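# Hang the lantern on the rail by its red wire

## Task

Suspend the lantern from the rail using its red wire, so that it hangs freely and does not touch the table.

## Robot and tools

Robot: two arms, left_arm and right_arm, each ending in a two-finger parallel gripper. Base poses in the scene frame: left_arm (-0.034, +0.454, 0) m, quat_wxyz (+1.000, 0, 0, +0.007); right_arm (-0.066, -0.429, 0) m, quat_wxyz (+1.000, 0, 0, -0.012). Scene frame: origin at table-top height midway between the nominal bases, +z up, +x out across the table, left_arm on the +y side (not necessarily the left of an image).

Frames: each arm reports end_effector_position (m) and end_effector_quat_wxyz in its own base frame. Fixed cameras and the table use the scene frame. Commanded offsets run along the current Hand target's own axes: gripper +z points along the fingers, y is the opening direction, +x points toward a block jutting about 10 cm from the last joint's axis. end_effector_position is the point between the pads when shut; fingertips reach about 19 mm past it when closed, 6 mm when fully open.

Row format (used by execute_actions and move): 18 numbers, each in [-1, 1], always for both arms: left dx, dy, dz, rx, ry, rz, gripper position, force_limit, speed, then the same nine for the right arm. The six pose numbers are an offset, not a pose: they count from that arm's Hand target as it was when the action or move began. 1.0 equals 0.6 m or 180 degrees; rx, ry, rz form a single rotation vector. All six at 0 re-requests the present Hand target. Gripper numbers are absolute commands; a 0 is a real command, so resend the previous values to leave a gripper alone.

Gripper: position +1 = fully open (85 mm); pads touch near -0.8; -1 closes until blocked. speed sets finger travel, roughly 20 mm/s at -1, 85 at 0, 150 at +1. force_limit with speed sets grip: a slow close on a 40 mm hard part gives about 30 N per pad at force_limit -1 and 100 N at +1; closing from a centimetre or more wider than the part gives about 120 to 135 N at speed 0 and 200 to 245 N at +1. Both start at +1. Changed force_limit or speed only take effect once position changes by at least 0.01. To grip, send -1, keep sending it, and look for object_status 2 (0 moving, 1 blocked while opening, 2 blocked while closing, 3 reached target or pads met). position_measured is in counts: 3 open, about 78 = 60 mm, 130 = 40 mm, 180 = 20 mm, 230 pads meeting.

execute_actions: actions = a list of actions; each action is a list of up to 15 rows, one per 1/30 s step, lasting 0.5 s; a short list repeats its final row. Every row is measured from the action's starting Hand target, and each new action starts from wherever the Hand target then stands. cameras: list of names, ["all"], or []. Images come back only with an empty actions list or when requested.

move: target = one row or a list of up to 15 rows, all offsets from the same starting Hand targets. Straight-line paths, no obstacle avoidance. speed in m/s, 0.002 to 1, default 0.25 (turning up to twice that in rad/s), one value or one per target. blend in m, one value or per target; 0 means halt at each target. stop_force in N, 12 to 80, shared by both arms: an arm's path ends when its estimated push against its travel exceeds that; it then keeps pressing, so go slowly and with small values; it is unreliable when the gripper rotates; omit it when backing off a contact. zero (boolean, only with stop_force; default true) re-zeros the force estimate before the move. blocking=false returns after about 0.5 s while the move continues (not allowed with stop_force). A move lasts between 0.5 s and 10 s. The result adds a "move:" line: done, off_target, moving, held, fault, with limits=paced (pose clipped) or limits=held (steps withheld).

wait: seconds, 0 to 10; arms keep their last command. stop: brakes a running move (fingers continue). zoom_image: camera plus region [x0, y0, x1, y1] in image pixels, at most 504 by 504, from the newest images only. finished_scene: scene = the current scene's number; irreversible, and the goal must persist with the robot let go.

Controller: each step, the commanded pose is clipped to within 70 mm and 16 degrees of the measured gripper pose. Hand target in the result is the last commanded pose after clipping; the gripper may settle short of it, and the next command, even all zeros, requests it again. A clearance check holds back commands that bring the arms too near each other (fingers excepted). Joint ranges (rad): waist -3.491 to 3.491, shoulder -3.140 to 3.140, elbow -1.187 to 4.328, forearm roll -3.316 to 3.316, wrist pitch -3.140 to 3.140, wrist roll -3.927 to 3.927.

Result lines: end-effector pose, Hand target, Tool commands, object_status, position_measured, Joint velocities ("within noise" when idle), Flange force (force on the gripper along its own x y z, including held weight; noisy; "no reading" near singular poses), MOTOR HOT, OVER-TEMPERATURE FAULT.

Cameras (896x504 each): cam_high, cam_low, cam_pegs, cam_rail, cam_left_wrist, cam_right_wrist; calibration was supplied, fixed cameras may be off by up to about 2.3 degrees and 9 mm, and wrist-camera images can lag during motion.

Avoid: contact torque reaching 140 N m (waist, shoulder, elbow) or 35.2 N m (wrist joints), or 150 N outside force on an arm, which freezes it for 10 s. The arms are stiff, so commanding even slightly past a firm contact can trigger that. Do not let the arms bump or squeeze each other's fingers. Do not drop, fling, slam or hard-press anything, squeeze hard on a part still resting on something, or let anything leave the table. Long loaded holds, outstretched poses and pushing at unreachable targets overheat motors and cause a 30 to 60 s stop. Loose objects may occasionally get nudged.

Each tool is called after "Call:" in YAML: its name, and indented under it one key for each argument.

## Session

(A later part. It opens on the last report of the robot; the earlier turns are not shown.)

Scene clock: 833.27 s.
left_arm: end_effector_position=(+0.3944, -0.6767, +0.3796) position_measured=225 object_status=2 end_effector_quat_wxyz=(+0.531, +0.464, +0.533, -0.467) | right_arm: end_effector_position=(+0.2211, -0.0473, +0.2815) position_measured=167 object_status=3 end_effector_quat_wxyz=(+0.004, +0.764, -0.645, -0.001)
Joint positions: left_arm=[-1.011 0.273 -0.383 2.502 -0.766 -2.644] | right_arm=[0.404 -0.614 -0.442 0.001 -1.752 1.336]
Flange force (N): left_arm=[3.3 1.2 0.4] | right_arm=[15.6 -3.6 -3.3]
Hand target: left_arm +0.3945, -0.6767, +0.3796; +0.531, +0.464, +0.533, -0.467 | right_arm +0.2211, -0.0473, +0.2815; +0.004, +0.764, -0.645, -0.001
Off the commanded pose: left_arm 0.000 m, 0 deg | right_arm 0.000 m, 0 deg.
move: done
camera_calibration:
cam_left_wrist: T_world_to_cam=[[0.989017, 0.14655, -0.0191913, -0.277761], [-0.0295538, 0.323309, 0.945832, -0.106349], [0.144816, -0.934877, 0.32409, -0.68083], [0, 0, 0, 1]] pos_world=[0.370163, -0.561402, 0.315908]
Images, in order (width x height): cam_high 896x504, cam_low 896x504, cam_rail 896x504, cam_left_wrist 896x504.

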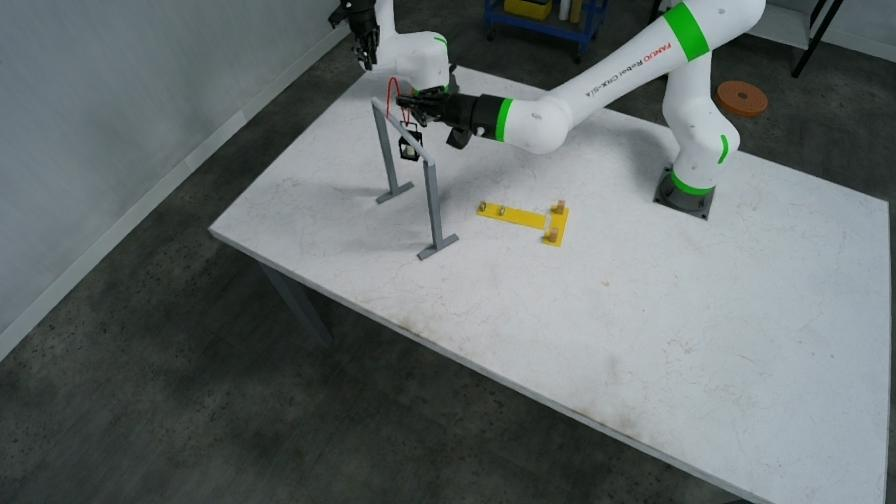

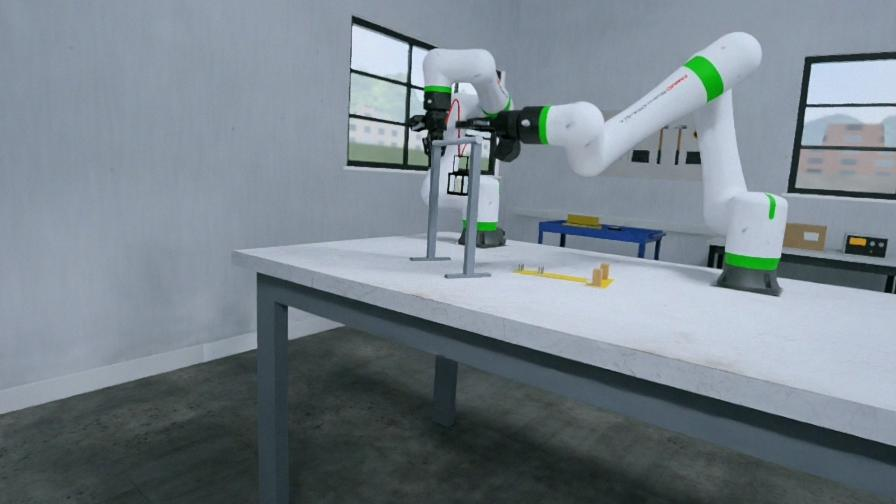

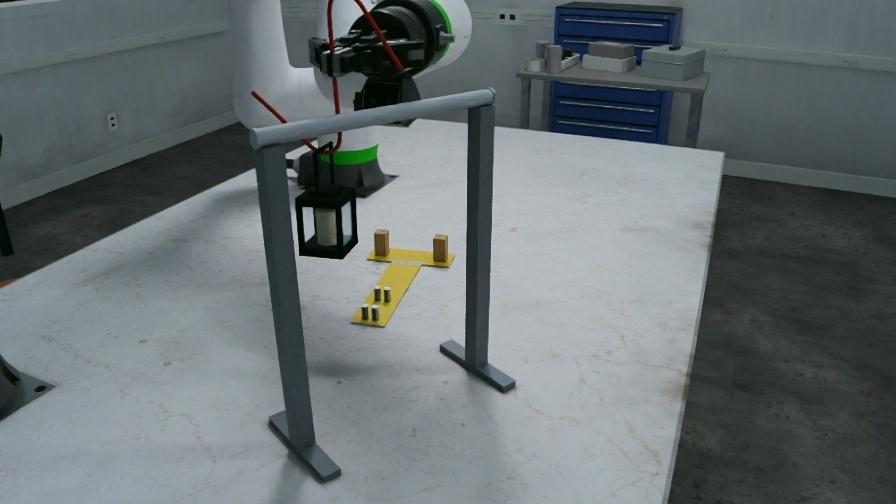

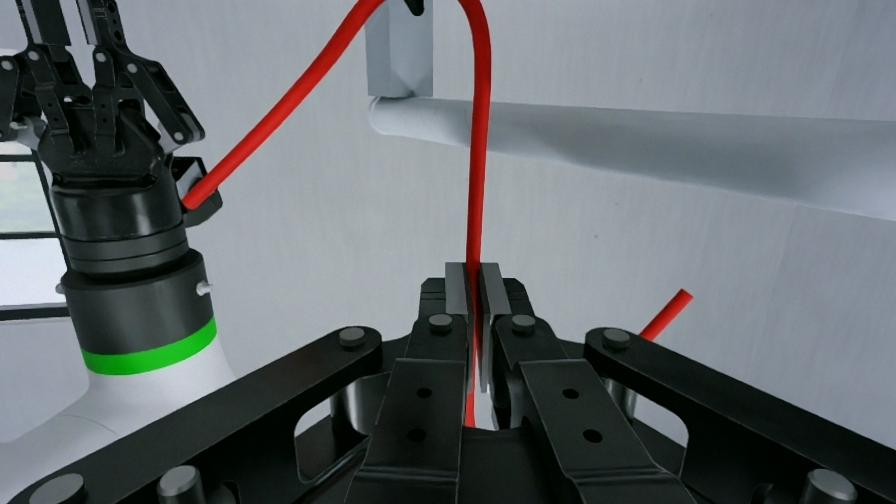

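Call:
move:
  target:
    - [0,0.0107,0.008,0,0,0,-1,0.3,-1,0,0,0,0,0,0,-0.3,0.3,-1]
    - [0.05,0.0107,0.008,0,0,0,-1,0.3,-1,0,0,0,0,0,0,-0.3,0.3,-1]
  speed: 0.04
  cameras: ["cam_left_wrist","cam_low","cam_rail","cam_high"]

Call:
zoom_image:
  camera: "cam_high"
  region: [365, 60, 465, 180]

Call:
zoom_image:
  camera: "cam_low"
  region: [420, 80, 520, 200]

Call:
zoom_image:
  camera: "cam_rail"
  region: [240, 0, 440, 160]

Scene clock: 854.30 s.
left_arm: end_effector_position=(+0.4013, -0.6806, +0.3495) position_measured=225 object_status=2 end_effector_quat_wxyz=(+0.531, +0.464, +0.533, -0.467) | right_arm: end_effector_position=(+0.2211, -0.0473, +0.2815) position_measured=167 object_status=3 end_effector_quat_wxyz=(+0.004, +0.764, -0.645, -0.001)
Joint positions: left_arm=[-1.008 0.326 -0.385 2.53 -0.813 -2.687] | right_arm=[0.404 -0.614 -0.442 0.001 -1.752 1.336]
Flange force (N): left_arm=[2.8 1.7 0.4] | right_arm=[15.0 -3.2 -3.0]
Hand target: left_arm +0.4013, -0.6806, +0.3496; +0.531, +0.464, +0.533, -0.467 | right_arm +0.2211, -0.0473, +0.2815; +0.004, +0.764, -0.645, -0.001
Off the commanded pose: left_arm 0.000 m, 0 deg | right_arm 0.000 m, 0 deg.
move: done
camera_calibration:
cam_left_wrist: T_world_to_cam=[[0.98902, 0.146523, -0.019271, -0.284585], [-0.0294567, 0.323233, 0.945861, -0.0765034], [0.144819, -0.934907, 0.324, -0.675713], [0, 0, 0, 1]] pos_world=[0.377063, -0.565302, 0.285808]
Images, in order (width x height): cam_high 896x504, cam_low 896x504, cam_rail 896x504, cam_left_wrist 896x504.

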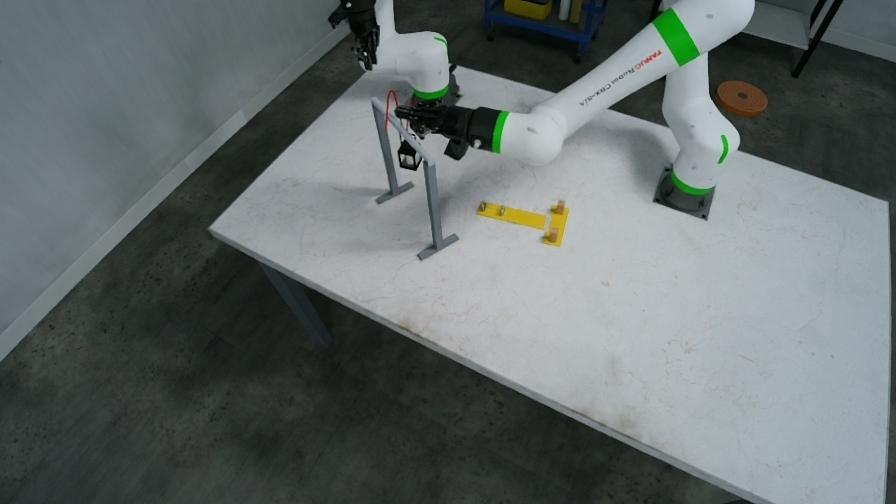

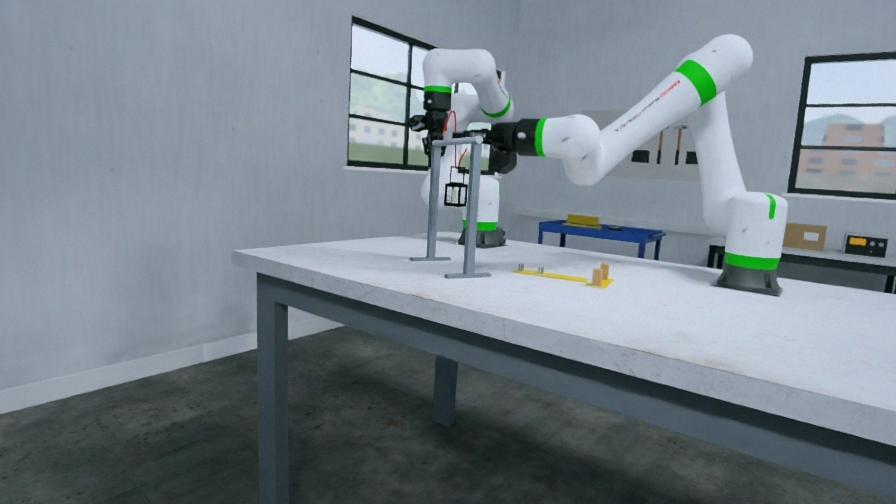

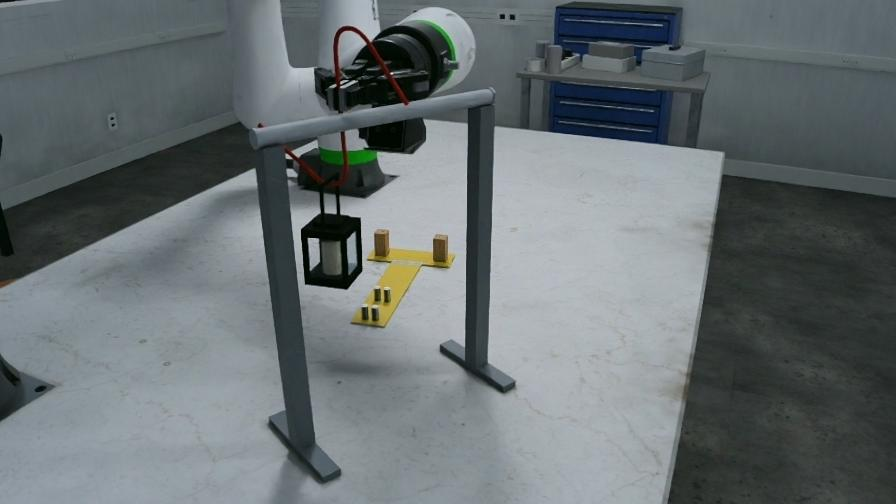

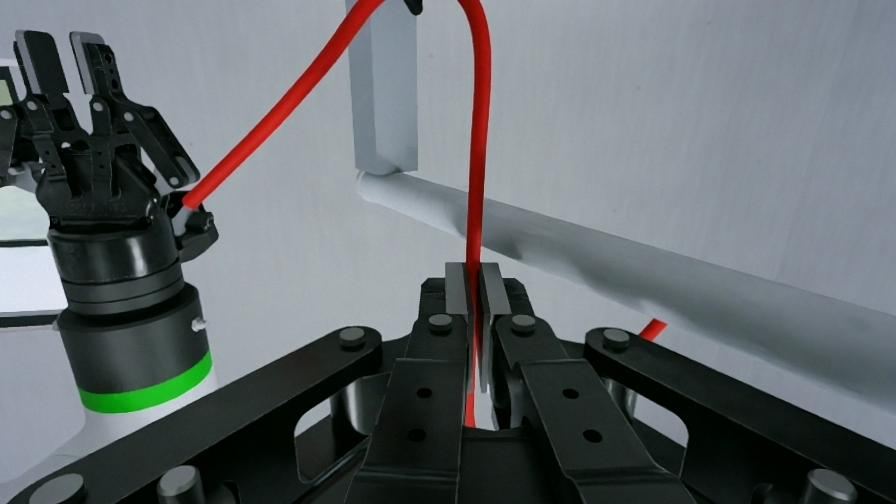

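Scaled by 4.200.

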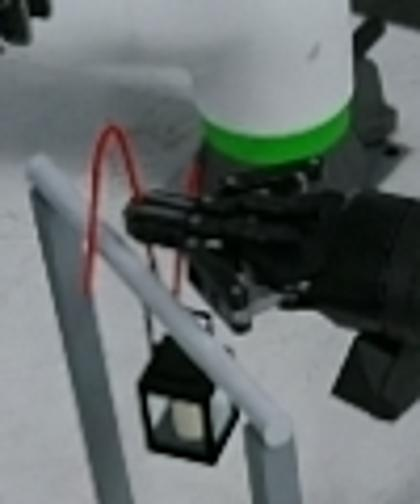

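Scaled by 4.200.

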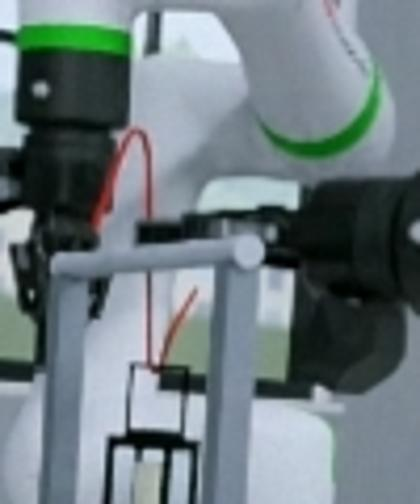

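Scaled by 2.520.

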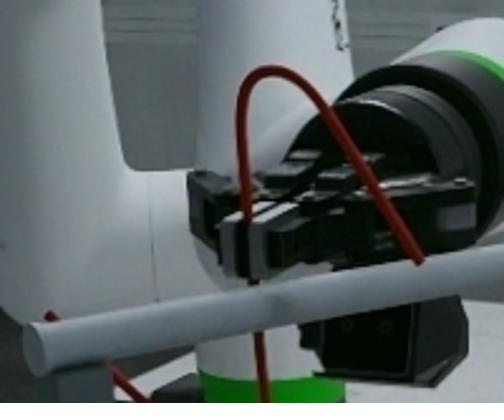

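Call:
move:
  target:
    - [0,-0.0094,-0.007,0,0,0,-1,0.3,-1,0,0,0,0,0,0,-0.3,0.3,-1]
    - [0.0742,-0.0094,-0.007,0,0,0,-1,0.3,-1,0,0,0,0,0,0,-0.3,0.3,-1]
  speed: 0.03
  cameras: ["cam_left_wrist","cam_low","cam_rail","cam_high"]

Call:
zoom_image:
  camera: "cam_high"
  region: [365, 60, 465, 180]

Call:
zoom_image:
  camera: "cam_low"
  region: [420, 80, 520, 200]

Call:
zoom_image:
  camera: "cam_rail"
  region: [240, 0, 440, 160]

Scene clock: 863.30 s.
left_arm: end_effector_position=(+0.3950, -0.6773, +0.3051) position_measured=225 object_status=2 end_effector_quat_wxyz=(+0.531, +0.464, +0.533, -0.467) | right_arm: end_effector_position=(+0.2211, -0.0473, +0.2815) position_measured=167 object_status=3 end_effector_quat_wxyz=(+0.004, +0.764, -0.645, -0.001)
Joint positions: left_arm=[-1.024 0.375 -0.427 2.594 -0.882 -2.767] | right_arm=[0.404 -0.614 -0.442 0.001 -1.752 1.336]
Flange force (N): left_arm=[3.2 1.9 0.8] | right_arm=[15.5 -3.3 -3.1]
Hand target: left_arm +0.3950, -0.6773, +0.3051; +0.531, +0.464, +0.533, -0.467 | right_arm +0.2211, -0.0473, +0.2815; +0.004, +0.764, -0.645, -0.001
Off the commanded pose: left_arm 0.000 m, 0 deg | right_arm 0.000 m, 0 deg.
move: done
camera_calibration:
cam_left_wrist: T_world_to_cam=[[0.989017, 0.146552, -0.019191, -0.279696], [-0.0295411, 0.323222, 0.945862, -0.035735], [0.144821, -0.934907, 0.324001, -0.65733], [0, 0, 0, 1]] pos_world=[0.370763, -0.562002, 0.241408]
Images, in order (width x height): cam_high 896x504, cam_low 896x504, cam_rail 896x504, cam_left_wrist 896x504.

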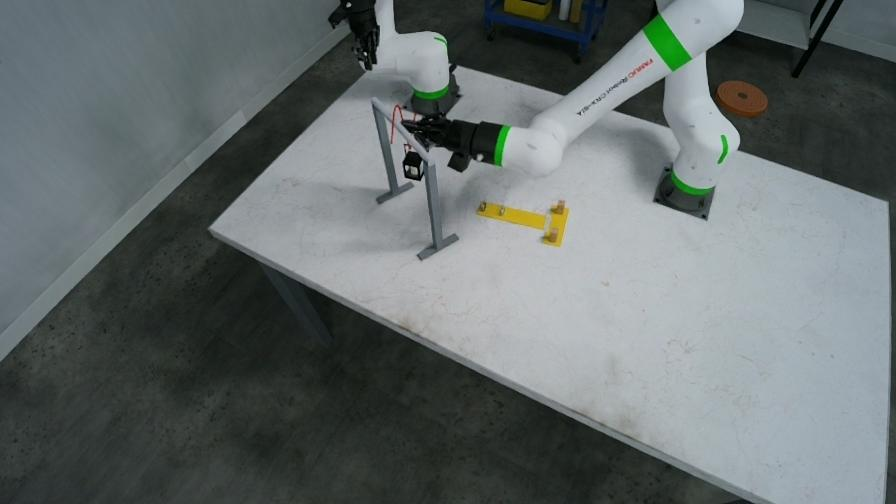

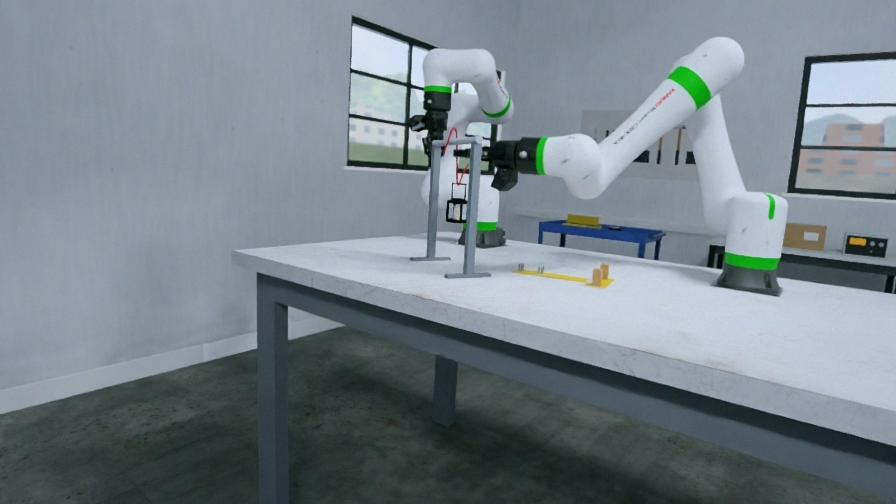

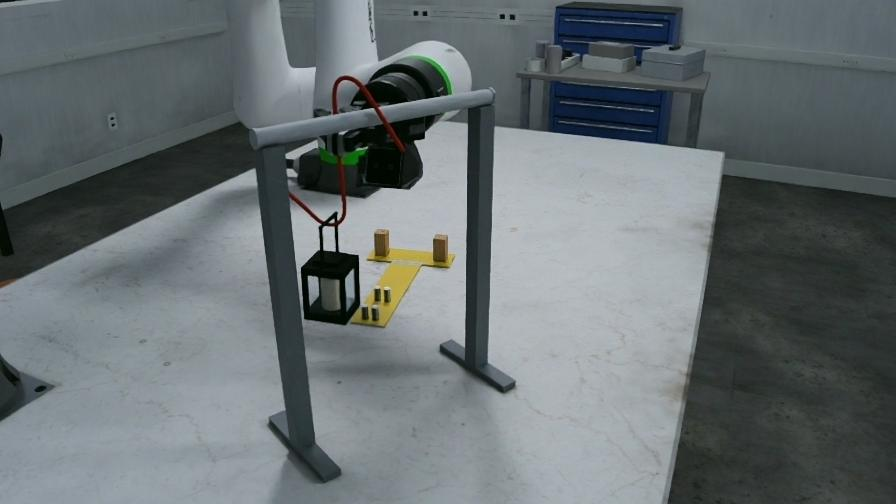

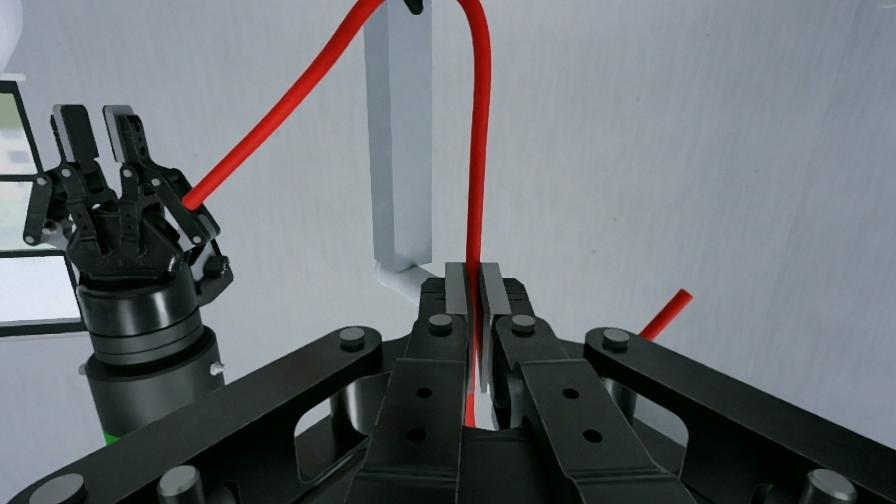

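Scaled by 4.200.

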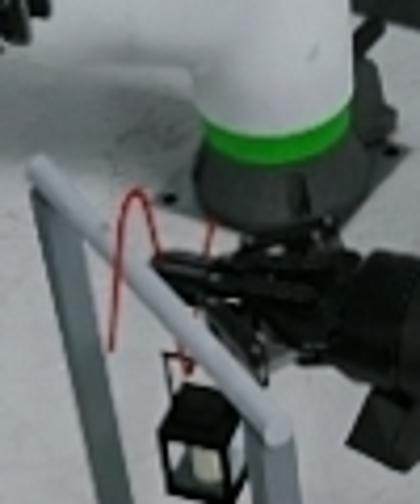

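Scaled by 4.200.

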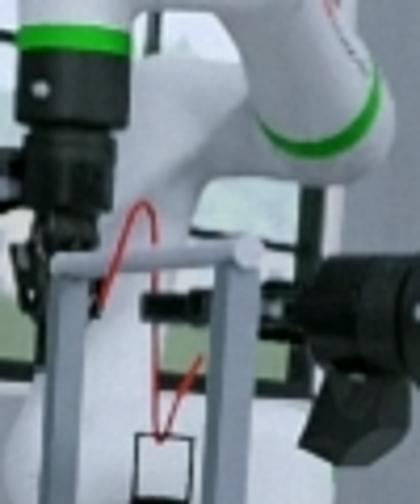

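Scaled by 2.520.

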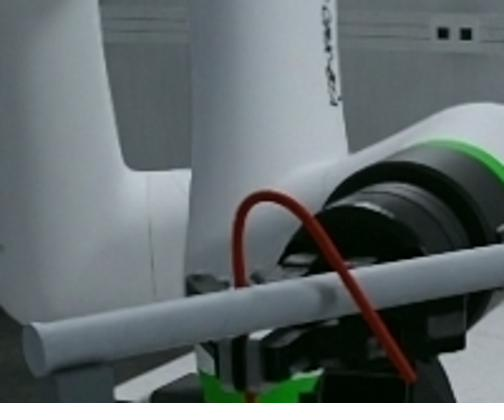

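Call:
move:
  target: [0.0167,0.011,0,0,0,0,-1,0.3,-1,0,0,0,0,0,0,-0.3,0.3,-1]
  speed: 0.025
  cameras: ["cam_low","cam_rail","cam_high"]

Call:
zoom_image:
  camera: "cam_high"
  region: [365, 60, 465, 180]

Call:
zoom_image:
  camera: "cam_low"
  region: [420, 80, 520, 200]

Call:
zoom_image:
  camera: "cam_rail"
  region: [240, 0, 440, 160]

Scene clock: 872.13 s.
left_arm: end_effector_position=(+0.4015, -0.6765, +0.2951) position_measured=225 object_status=2 end_effector_quat_wxyz=(+0.531, +0.464, +0.533, -0.467) | right_arm: end_effector_position=(+0.2211, -0.0473, +0.2815) position_measured=167 object_status=3 end_effector_quat_wxyz=(+0.004, +0.764, -0.645, -0.001)
Joint positions: left_arm=[-1.011 0.398 -0.423 2.587 -0.903 -2.77] | right_arm=[0.404 -0.614 -0.442 0.001 -1.752 1.336]
Flange force (N): left_arm=[3.7 1.6 0.8] | right_arm=[15.3 -3.2 -3.3]
Hand target: left_arm +0.4015, -0.6765, +0.2951; +0.531, +0.464, +0.533, -0.467 | right_arm +0.2211, -0.0473, +0.2815; +0.004, +0.764, -0.645, -0.001
Off the commanded pose: left_arm 0.000 m, 0 deg | right_arm 0.000 m, 0 deg.
move: done
Images, in order (width x height): cam_high 896x504, cam_low 896x504, cam_rail 896x504.

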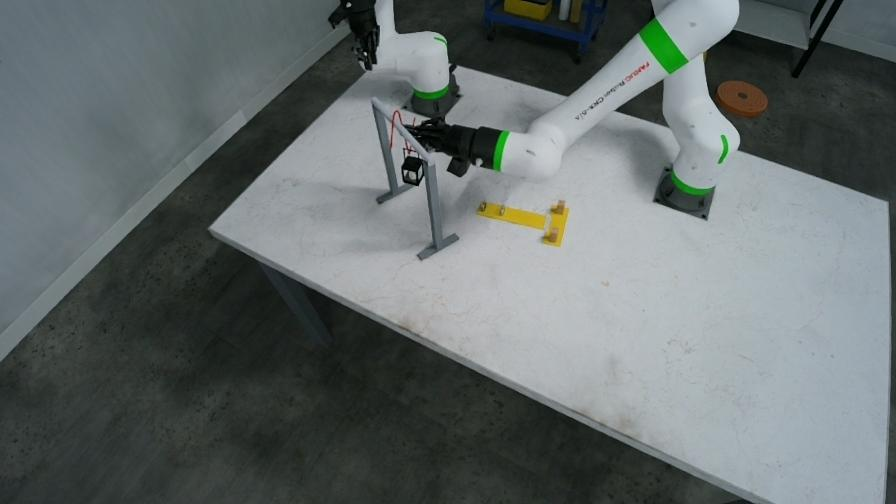

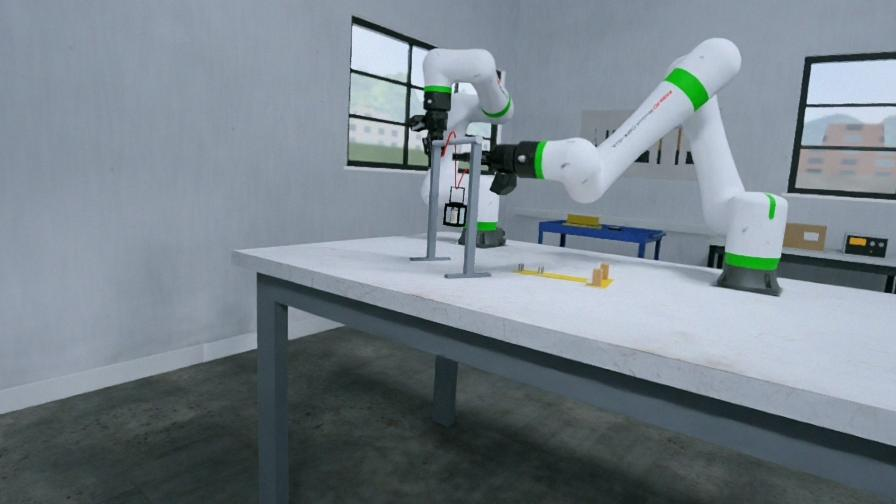

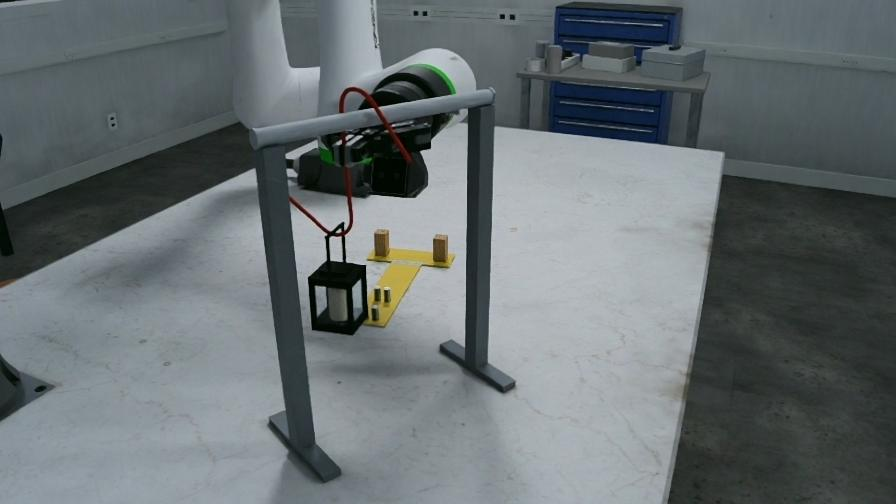

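Scaled by 4.200.

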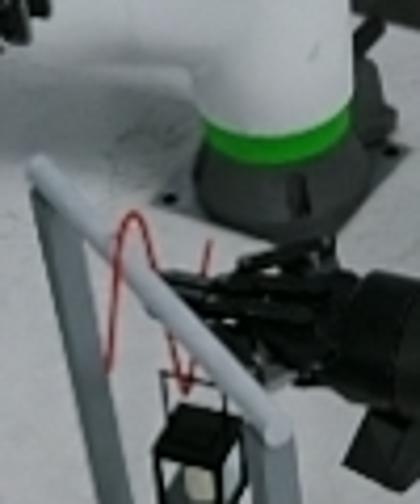

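Scaled by 4.200.

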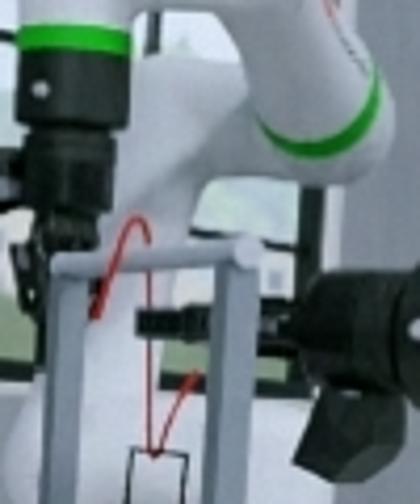

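Scaled by 2.520.

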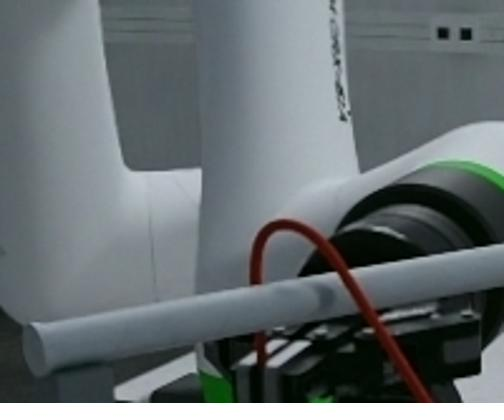

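Call:
move:
  target: [0.0133,0.005,0,0,0,0,-1,0.3,-1,0,0,0,0,0,0,-0.3,0.3,-1]
  speed: 0.02
  cameras: ["cam_low","cam_rail","cam_high"]

Call:
zoom_image:
  camera: "cam_high"
  region: [365, 60, 465, 180]

Call:
zoom_image:
  camera: "cam_low"
  region: [420, 80, 520, 200]

Call:
zoom_image:
  camera: "cam_rail"
  region: [240, 0, 440, 160]

Scene clock: 876.00 s.
left_arm: end_effector_position=(+0.4045, -0.6761, +0.2871) position_measured=225 object_status=2 end_effector_quat_wxyz=(+0.531, +0.464, +0.533, -0.467) | right_arm: end_effector_position=(+0.2211, -0.0473, +0.2815) position_measured=167 object_status=3 end_effector_quat_wxyz=(+0.004, +0.764, -0.645, -0.001)
Joint positions: left_arm=[-1.006 0.415 -0.423 2.587 -0.919 -2.777] | right_arm=[0.404 -0.614 -0.442 0.001 -1.752 1.336]
Flange force (N): left_arm=[3.1 1.7 1.1] | right_arm=[14.6 -3.4 -3.3]
Hand target: left_arm +0.4045, -0.6761, +0.2871; +0.531, +0.464, +0.533, -0.467 | right_arm +0.2211, -0.0473, +0.2815; +0.004, +0.764, -0.645, -0.001
Off the commanded pose: left_arm 0.000 m, 0 deg | right_arm 0.000 m, 0 deg.
move: done
Images, in order (width x height): cam_high 896x504, cam_low 896x504, cam_rail 896x504.

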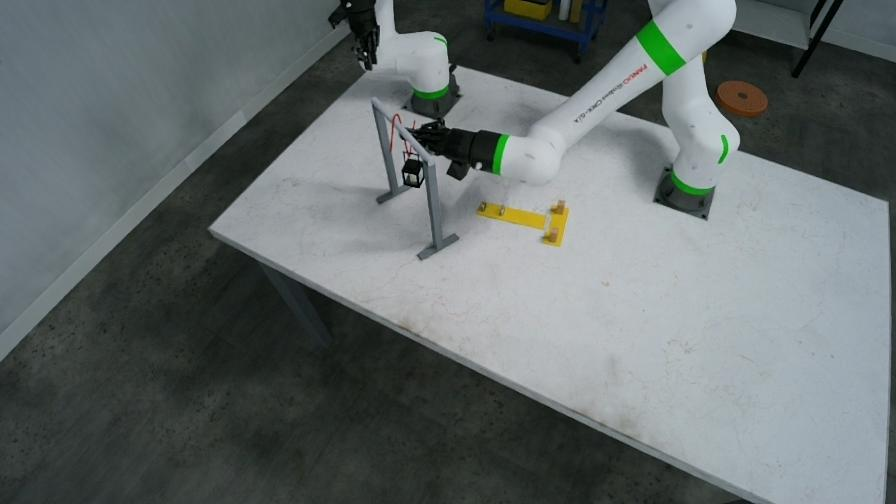

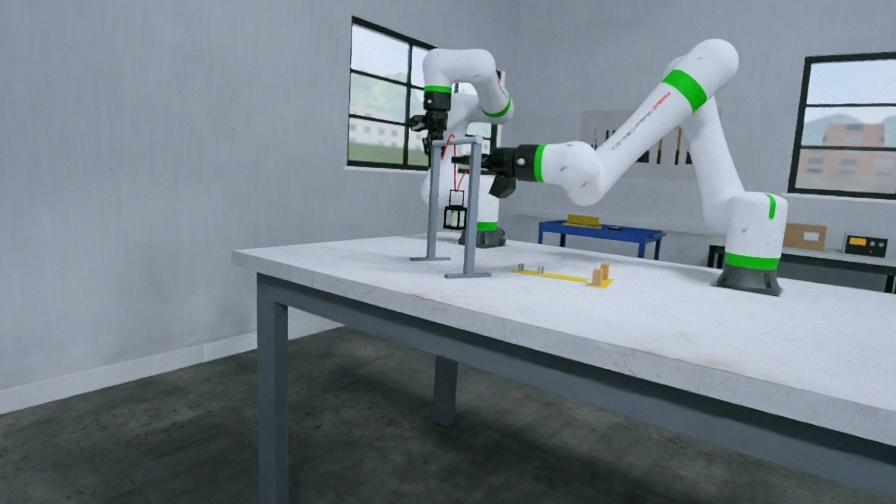

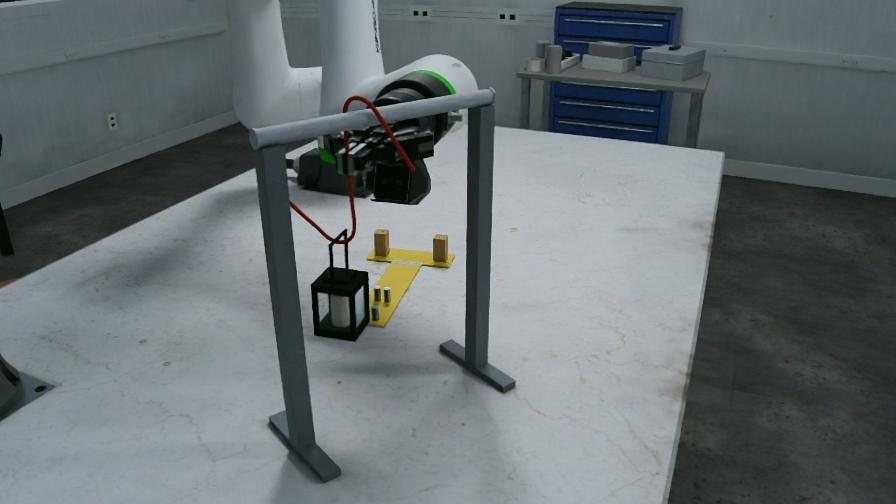

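Scaled by 4.200.

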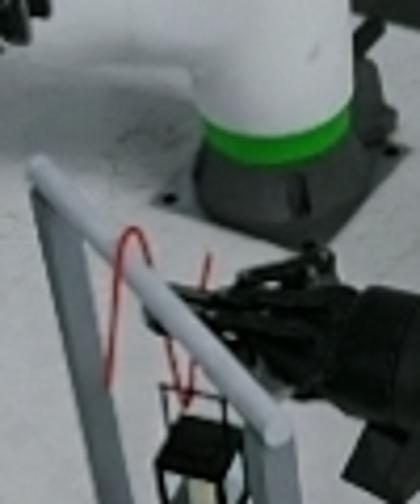

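Scaled by 4.200.

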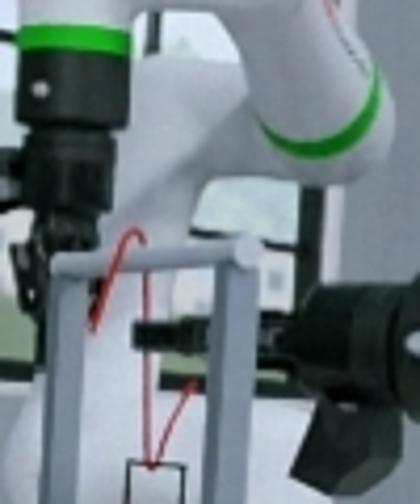

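Scaled by 2.520.

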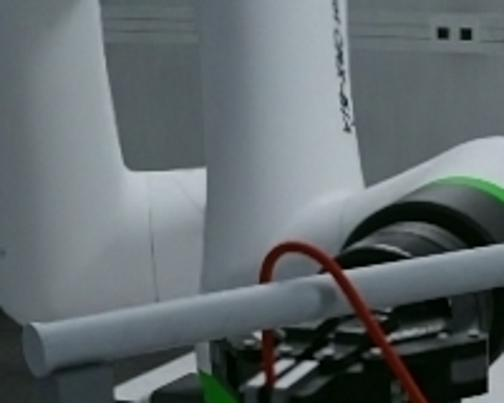

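Call:
move:
  target: [0.01,0.003,0,0,0,0,-1,0.3,-1,0,0,0,0,0,0,-0.3,0.3,-1]
  speed: 0.015
  cameras: ["cam_low","cam_rail","cam_high"]

Call:
zoom_image:
  camera: "cam_high"
  region: [365, 60, 465, 180]

Call:
zoom_image:
  camera: "cam_rail"
  region: [300, 50, 440, 210]

Scene clock: 884.90 s.
left_arm: end_effector_position=(+0.4062, -0.6758, +0.2810) position_measured=225 object_status=2 end_effector_quat_wxyz=(+0.531, +0.464, +0.533, -0.467) | right_arm: end_effector_position=(+0.2211, -0.0473, +0.2815) position_measured=167 object_status=3 end_effector_quat_wxyz=(+0.004, +0.764, -0.645, -0.001)
Joint positions: left_arm=[-1.003 0.426 -0.423 2.588 -0.93 -2.783] | right_arm=[0.404 -0.614 -0.442 0.001 -1.752 1.336]
Flange force (N): left_arm=[3.6 1.9 0.7] | right_arm=[14.8 -3.3 -2.9]
Hand target: left_arm +0.4062, -0.6758, +0.2811; +0.531, +0.464, +0.533, -0.467 | right_arm +0.2211, -0.0473, +0.2815; +0.004, +0.764, -0.645, -0.001
Off the commanded pose: left_arm 0.000 m, 0 deg | right_arm 0.000 m, 0 deg.
move: done
Images, in order (width x height): cam_high 896x504, cam_low 896x504, cam_rail 896x504.

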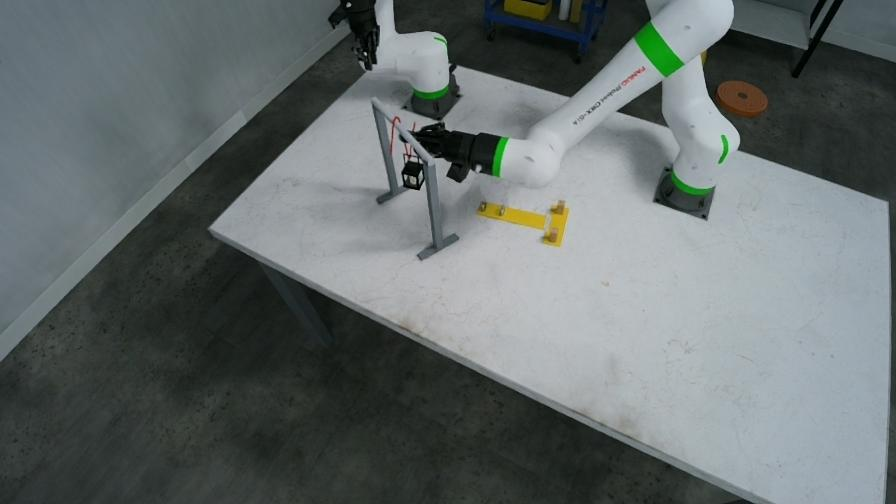

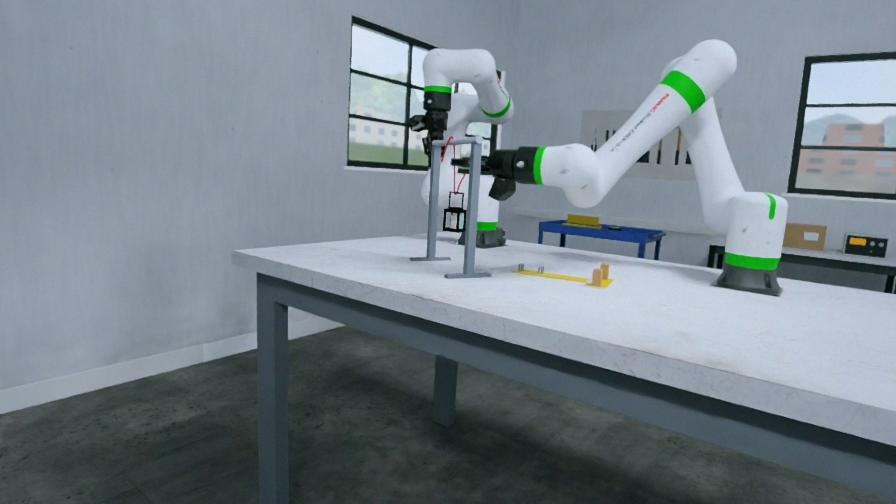

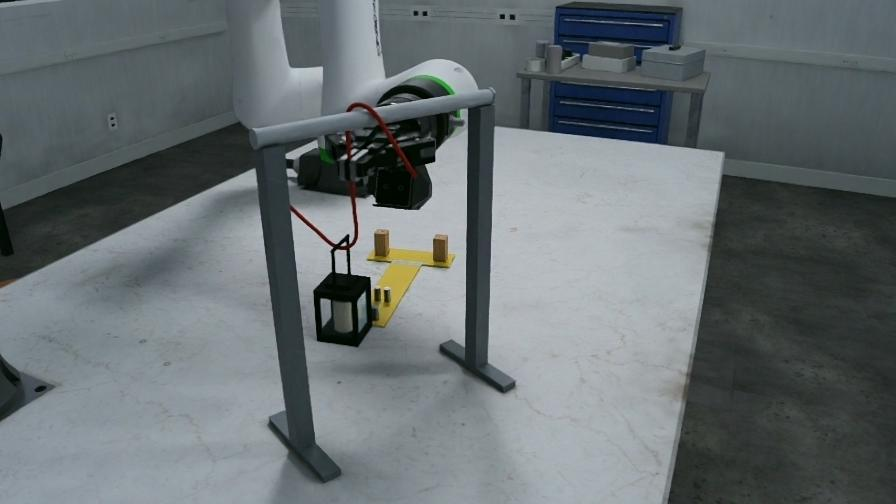

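Scaled by 4.200.

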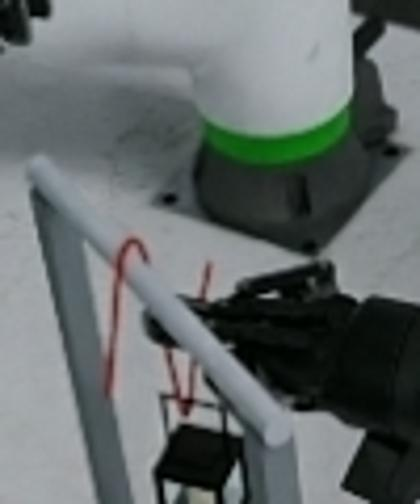

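Scaled by 3.150.

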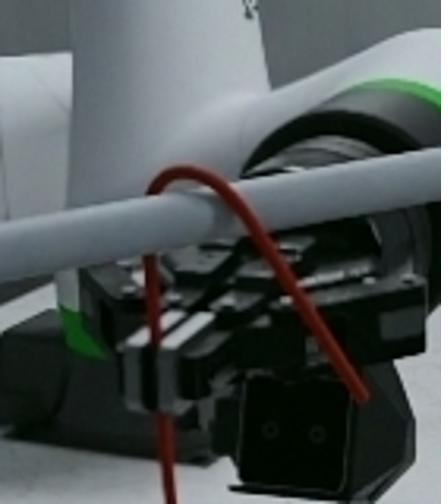

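Call:
move:
  target: [0.0055,0.001,0,0,0,0,-1,0.3,-1,0,0,0,0,0,0,-0.3,0.3,-1]
  speed: 0.015

Call:
move:
  target: [0,0,0,0,0,0,-0.6,0.3,-1,0,0,0,0,0,0,-0.3,0.3,-1]
  speed: 0.02
  cameras: ["cam_low","cam_rail","cam_left_wrist","cam_high"]

Call:
zoom_image:
  camera: "cam_rail"
  region: [260, 50, 460, 360]

Scene clock: 889.10 s.
left_arm: end_effector_position=(+0.4068, -0.6758, +0.2778) position_measured=225 object_status=2 end_effector_quat_wxyz=(+0.532, +0.464, +0.533, -0.467) | right_arm: end_effector_position=(+0.2211, -0.0473, +0.2815) position_measured=167 object_status=3 end_effector_quat_wxyz=(+0.004, +0.764, -0.645, -0.001)
Joint positions: left_arm=[-1.002 0.432 -0.423 2.589 -0.935 -2.786] | right_arm=[0.404 -0.614 -0.442 0.001 -1.752 1.336]
Flange force (N): left_arm=[-4.7 5.3 1.6] | right_arm=[14.9 -3.2 -3.7]
Hand target: left_arm +0.4068, -0.6758, +0.2778; +0.531, +0.464, +0.533, -0.467 | right_arm +0.2211, -0.0473, +0.2815; +0.004, +0.764, -0.645, -0.001
Off the commanded pose: left_arm 0.000 m, 0 deg | right_arm 0.000 m, 0 deg.
move: done

Scene clock: 889.77 s.
left_arm: end_effector_position=(+0.4068, -0.6757, +0.2776) position_measured=204 object_status=0 end_effector_quat_wxyz=(+0.531, +0.464, +0.533, -0.467) | right_arm: end_effector_position=(+0.2211, -0.0473, +0.2815) position_measured=167 object_status=3 end_effector_quat_wxyz=(+0.004, +0.764, -0.645, -0.001)
Joint positions: left_arm=[-1.002 0.433 -0.423 2.589 -0.935 -2.786] | right_arm=[0.404 -0.614 -0.442 0.001 -1.752 1.336]
Flange force (N): left_arm=[2.3 3.1 1.5] | right_arm=[15.2 -3.0 -3.3]
Hand target: left_arm +0.4068, -0.6758, +0.2778; +0.531, +0.464, +0.533, -0.467 | right_arm +0.2211, -0.0473, +0.2815; +0.004, +0.764, -0.645, -0.001
Off the commanded pose: left_arm 0.000 m, 0 deg | right_arm 0.000 m, 0 deg.
move: done
camera_calibration:
cam_left_wrist: T_world_to_cam=[[0.989005, 0.146615, -0.0193038, -0.292062], [-0.0294555, 0.32323, 0.945862, -0.0100147], [0.144917, -0.934894, 0.323995, -0.648694], [0, 0, 0, 1]] pos_world=[0.382563, -0.560402, 0.214008]
Images, in order (width x height): cam_high 896x504, cam_low 896x504, cam_rail 896x504, cam_left_wrist 896x504.

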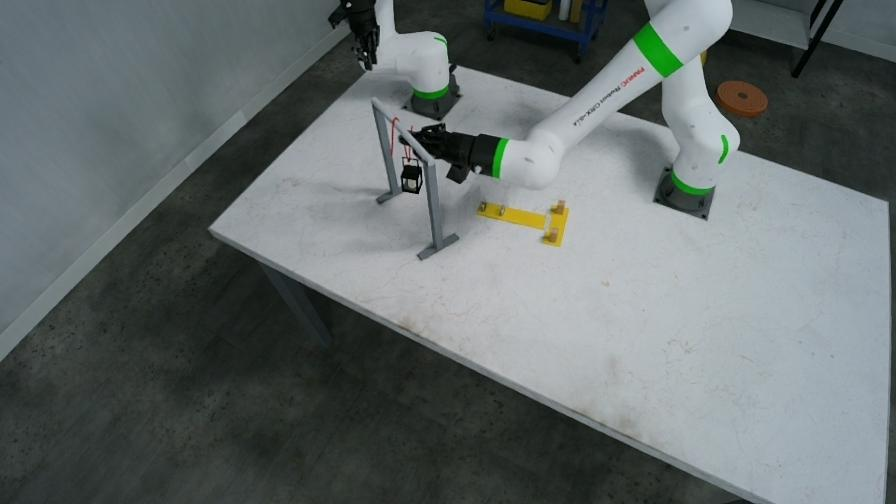

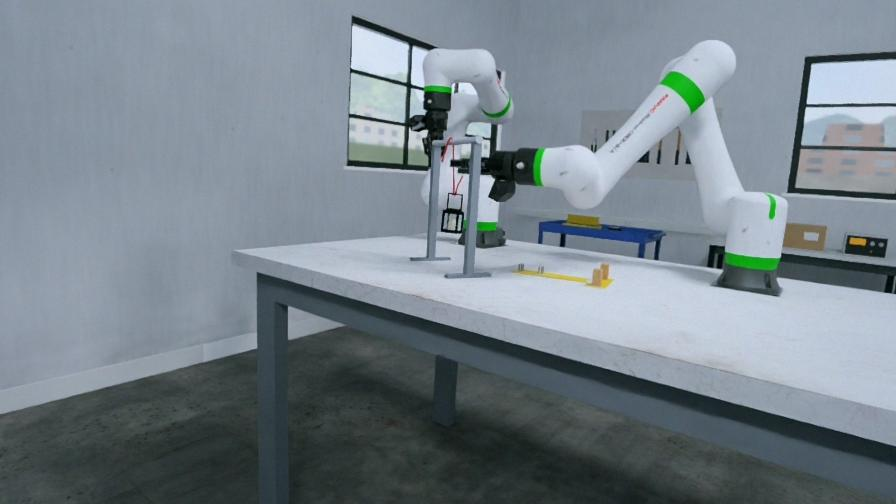

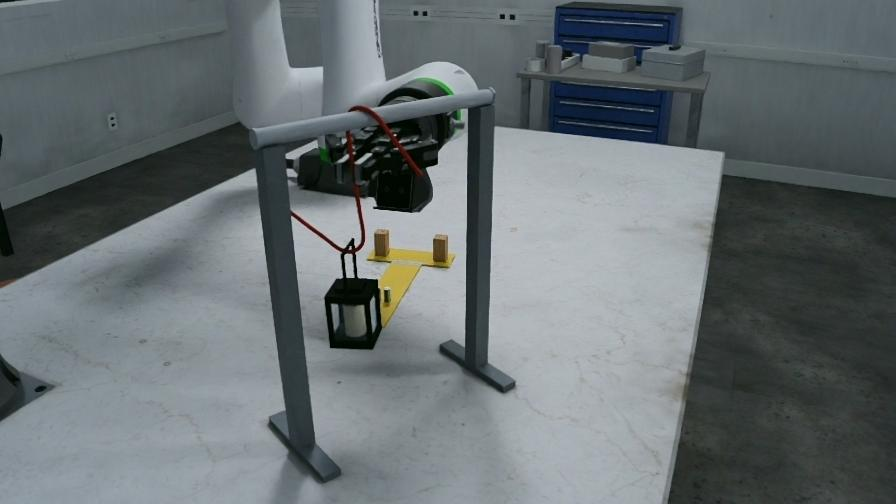

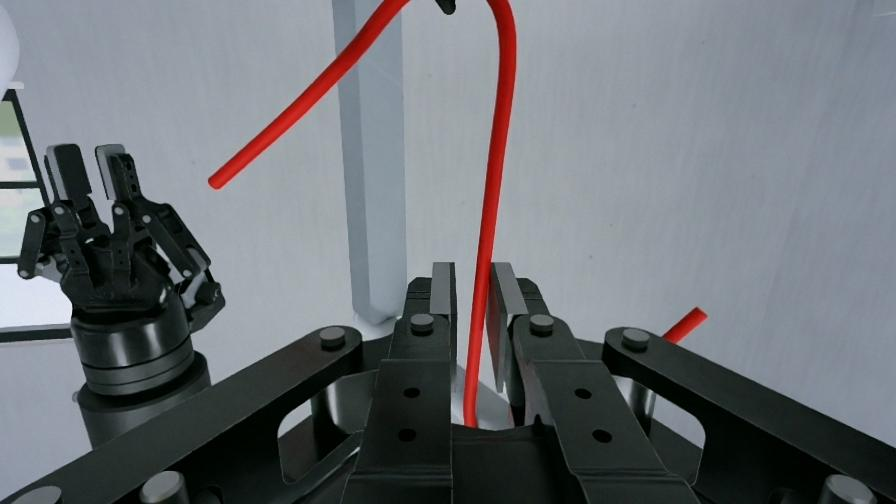

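Scaled by 1.626.

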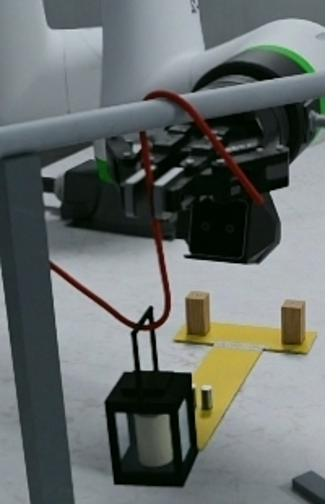

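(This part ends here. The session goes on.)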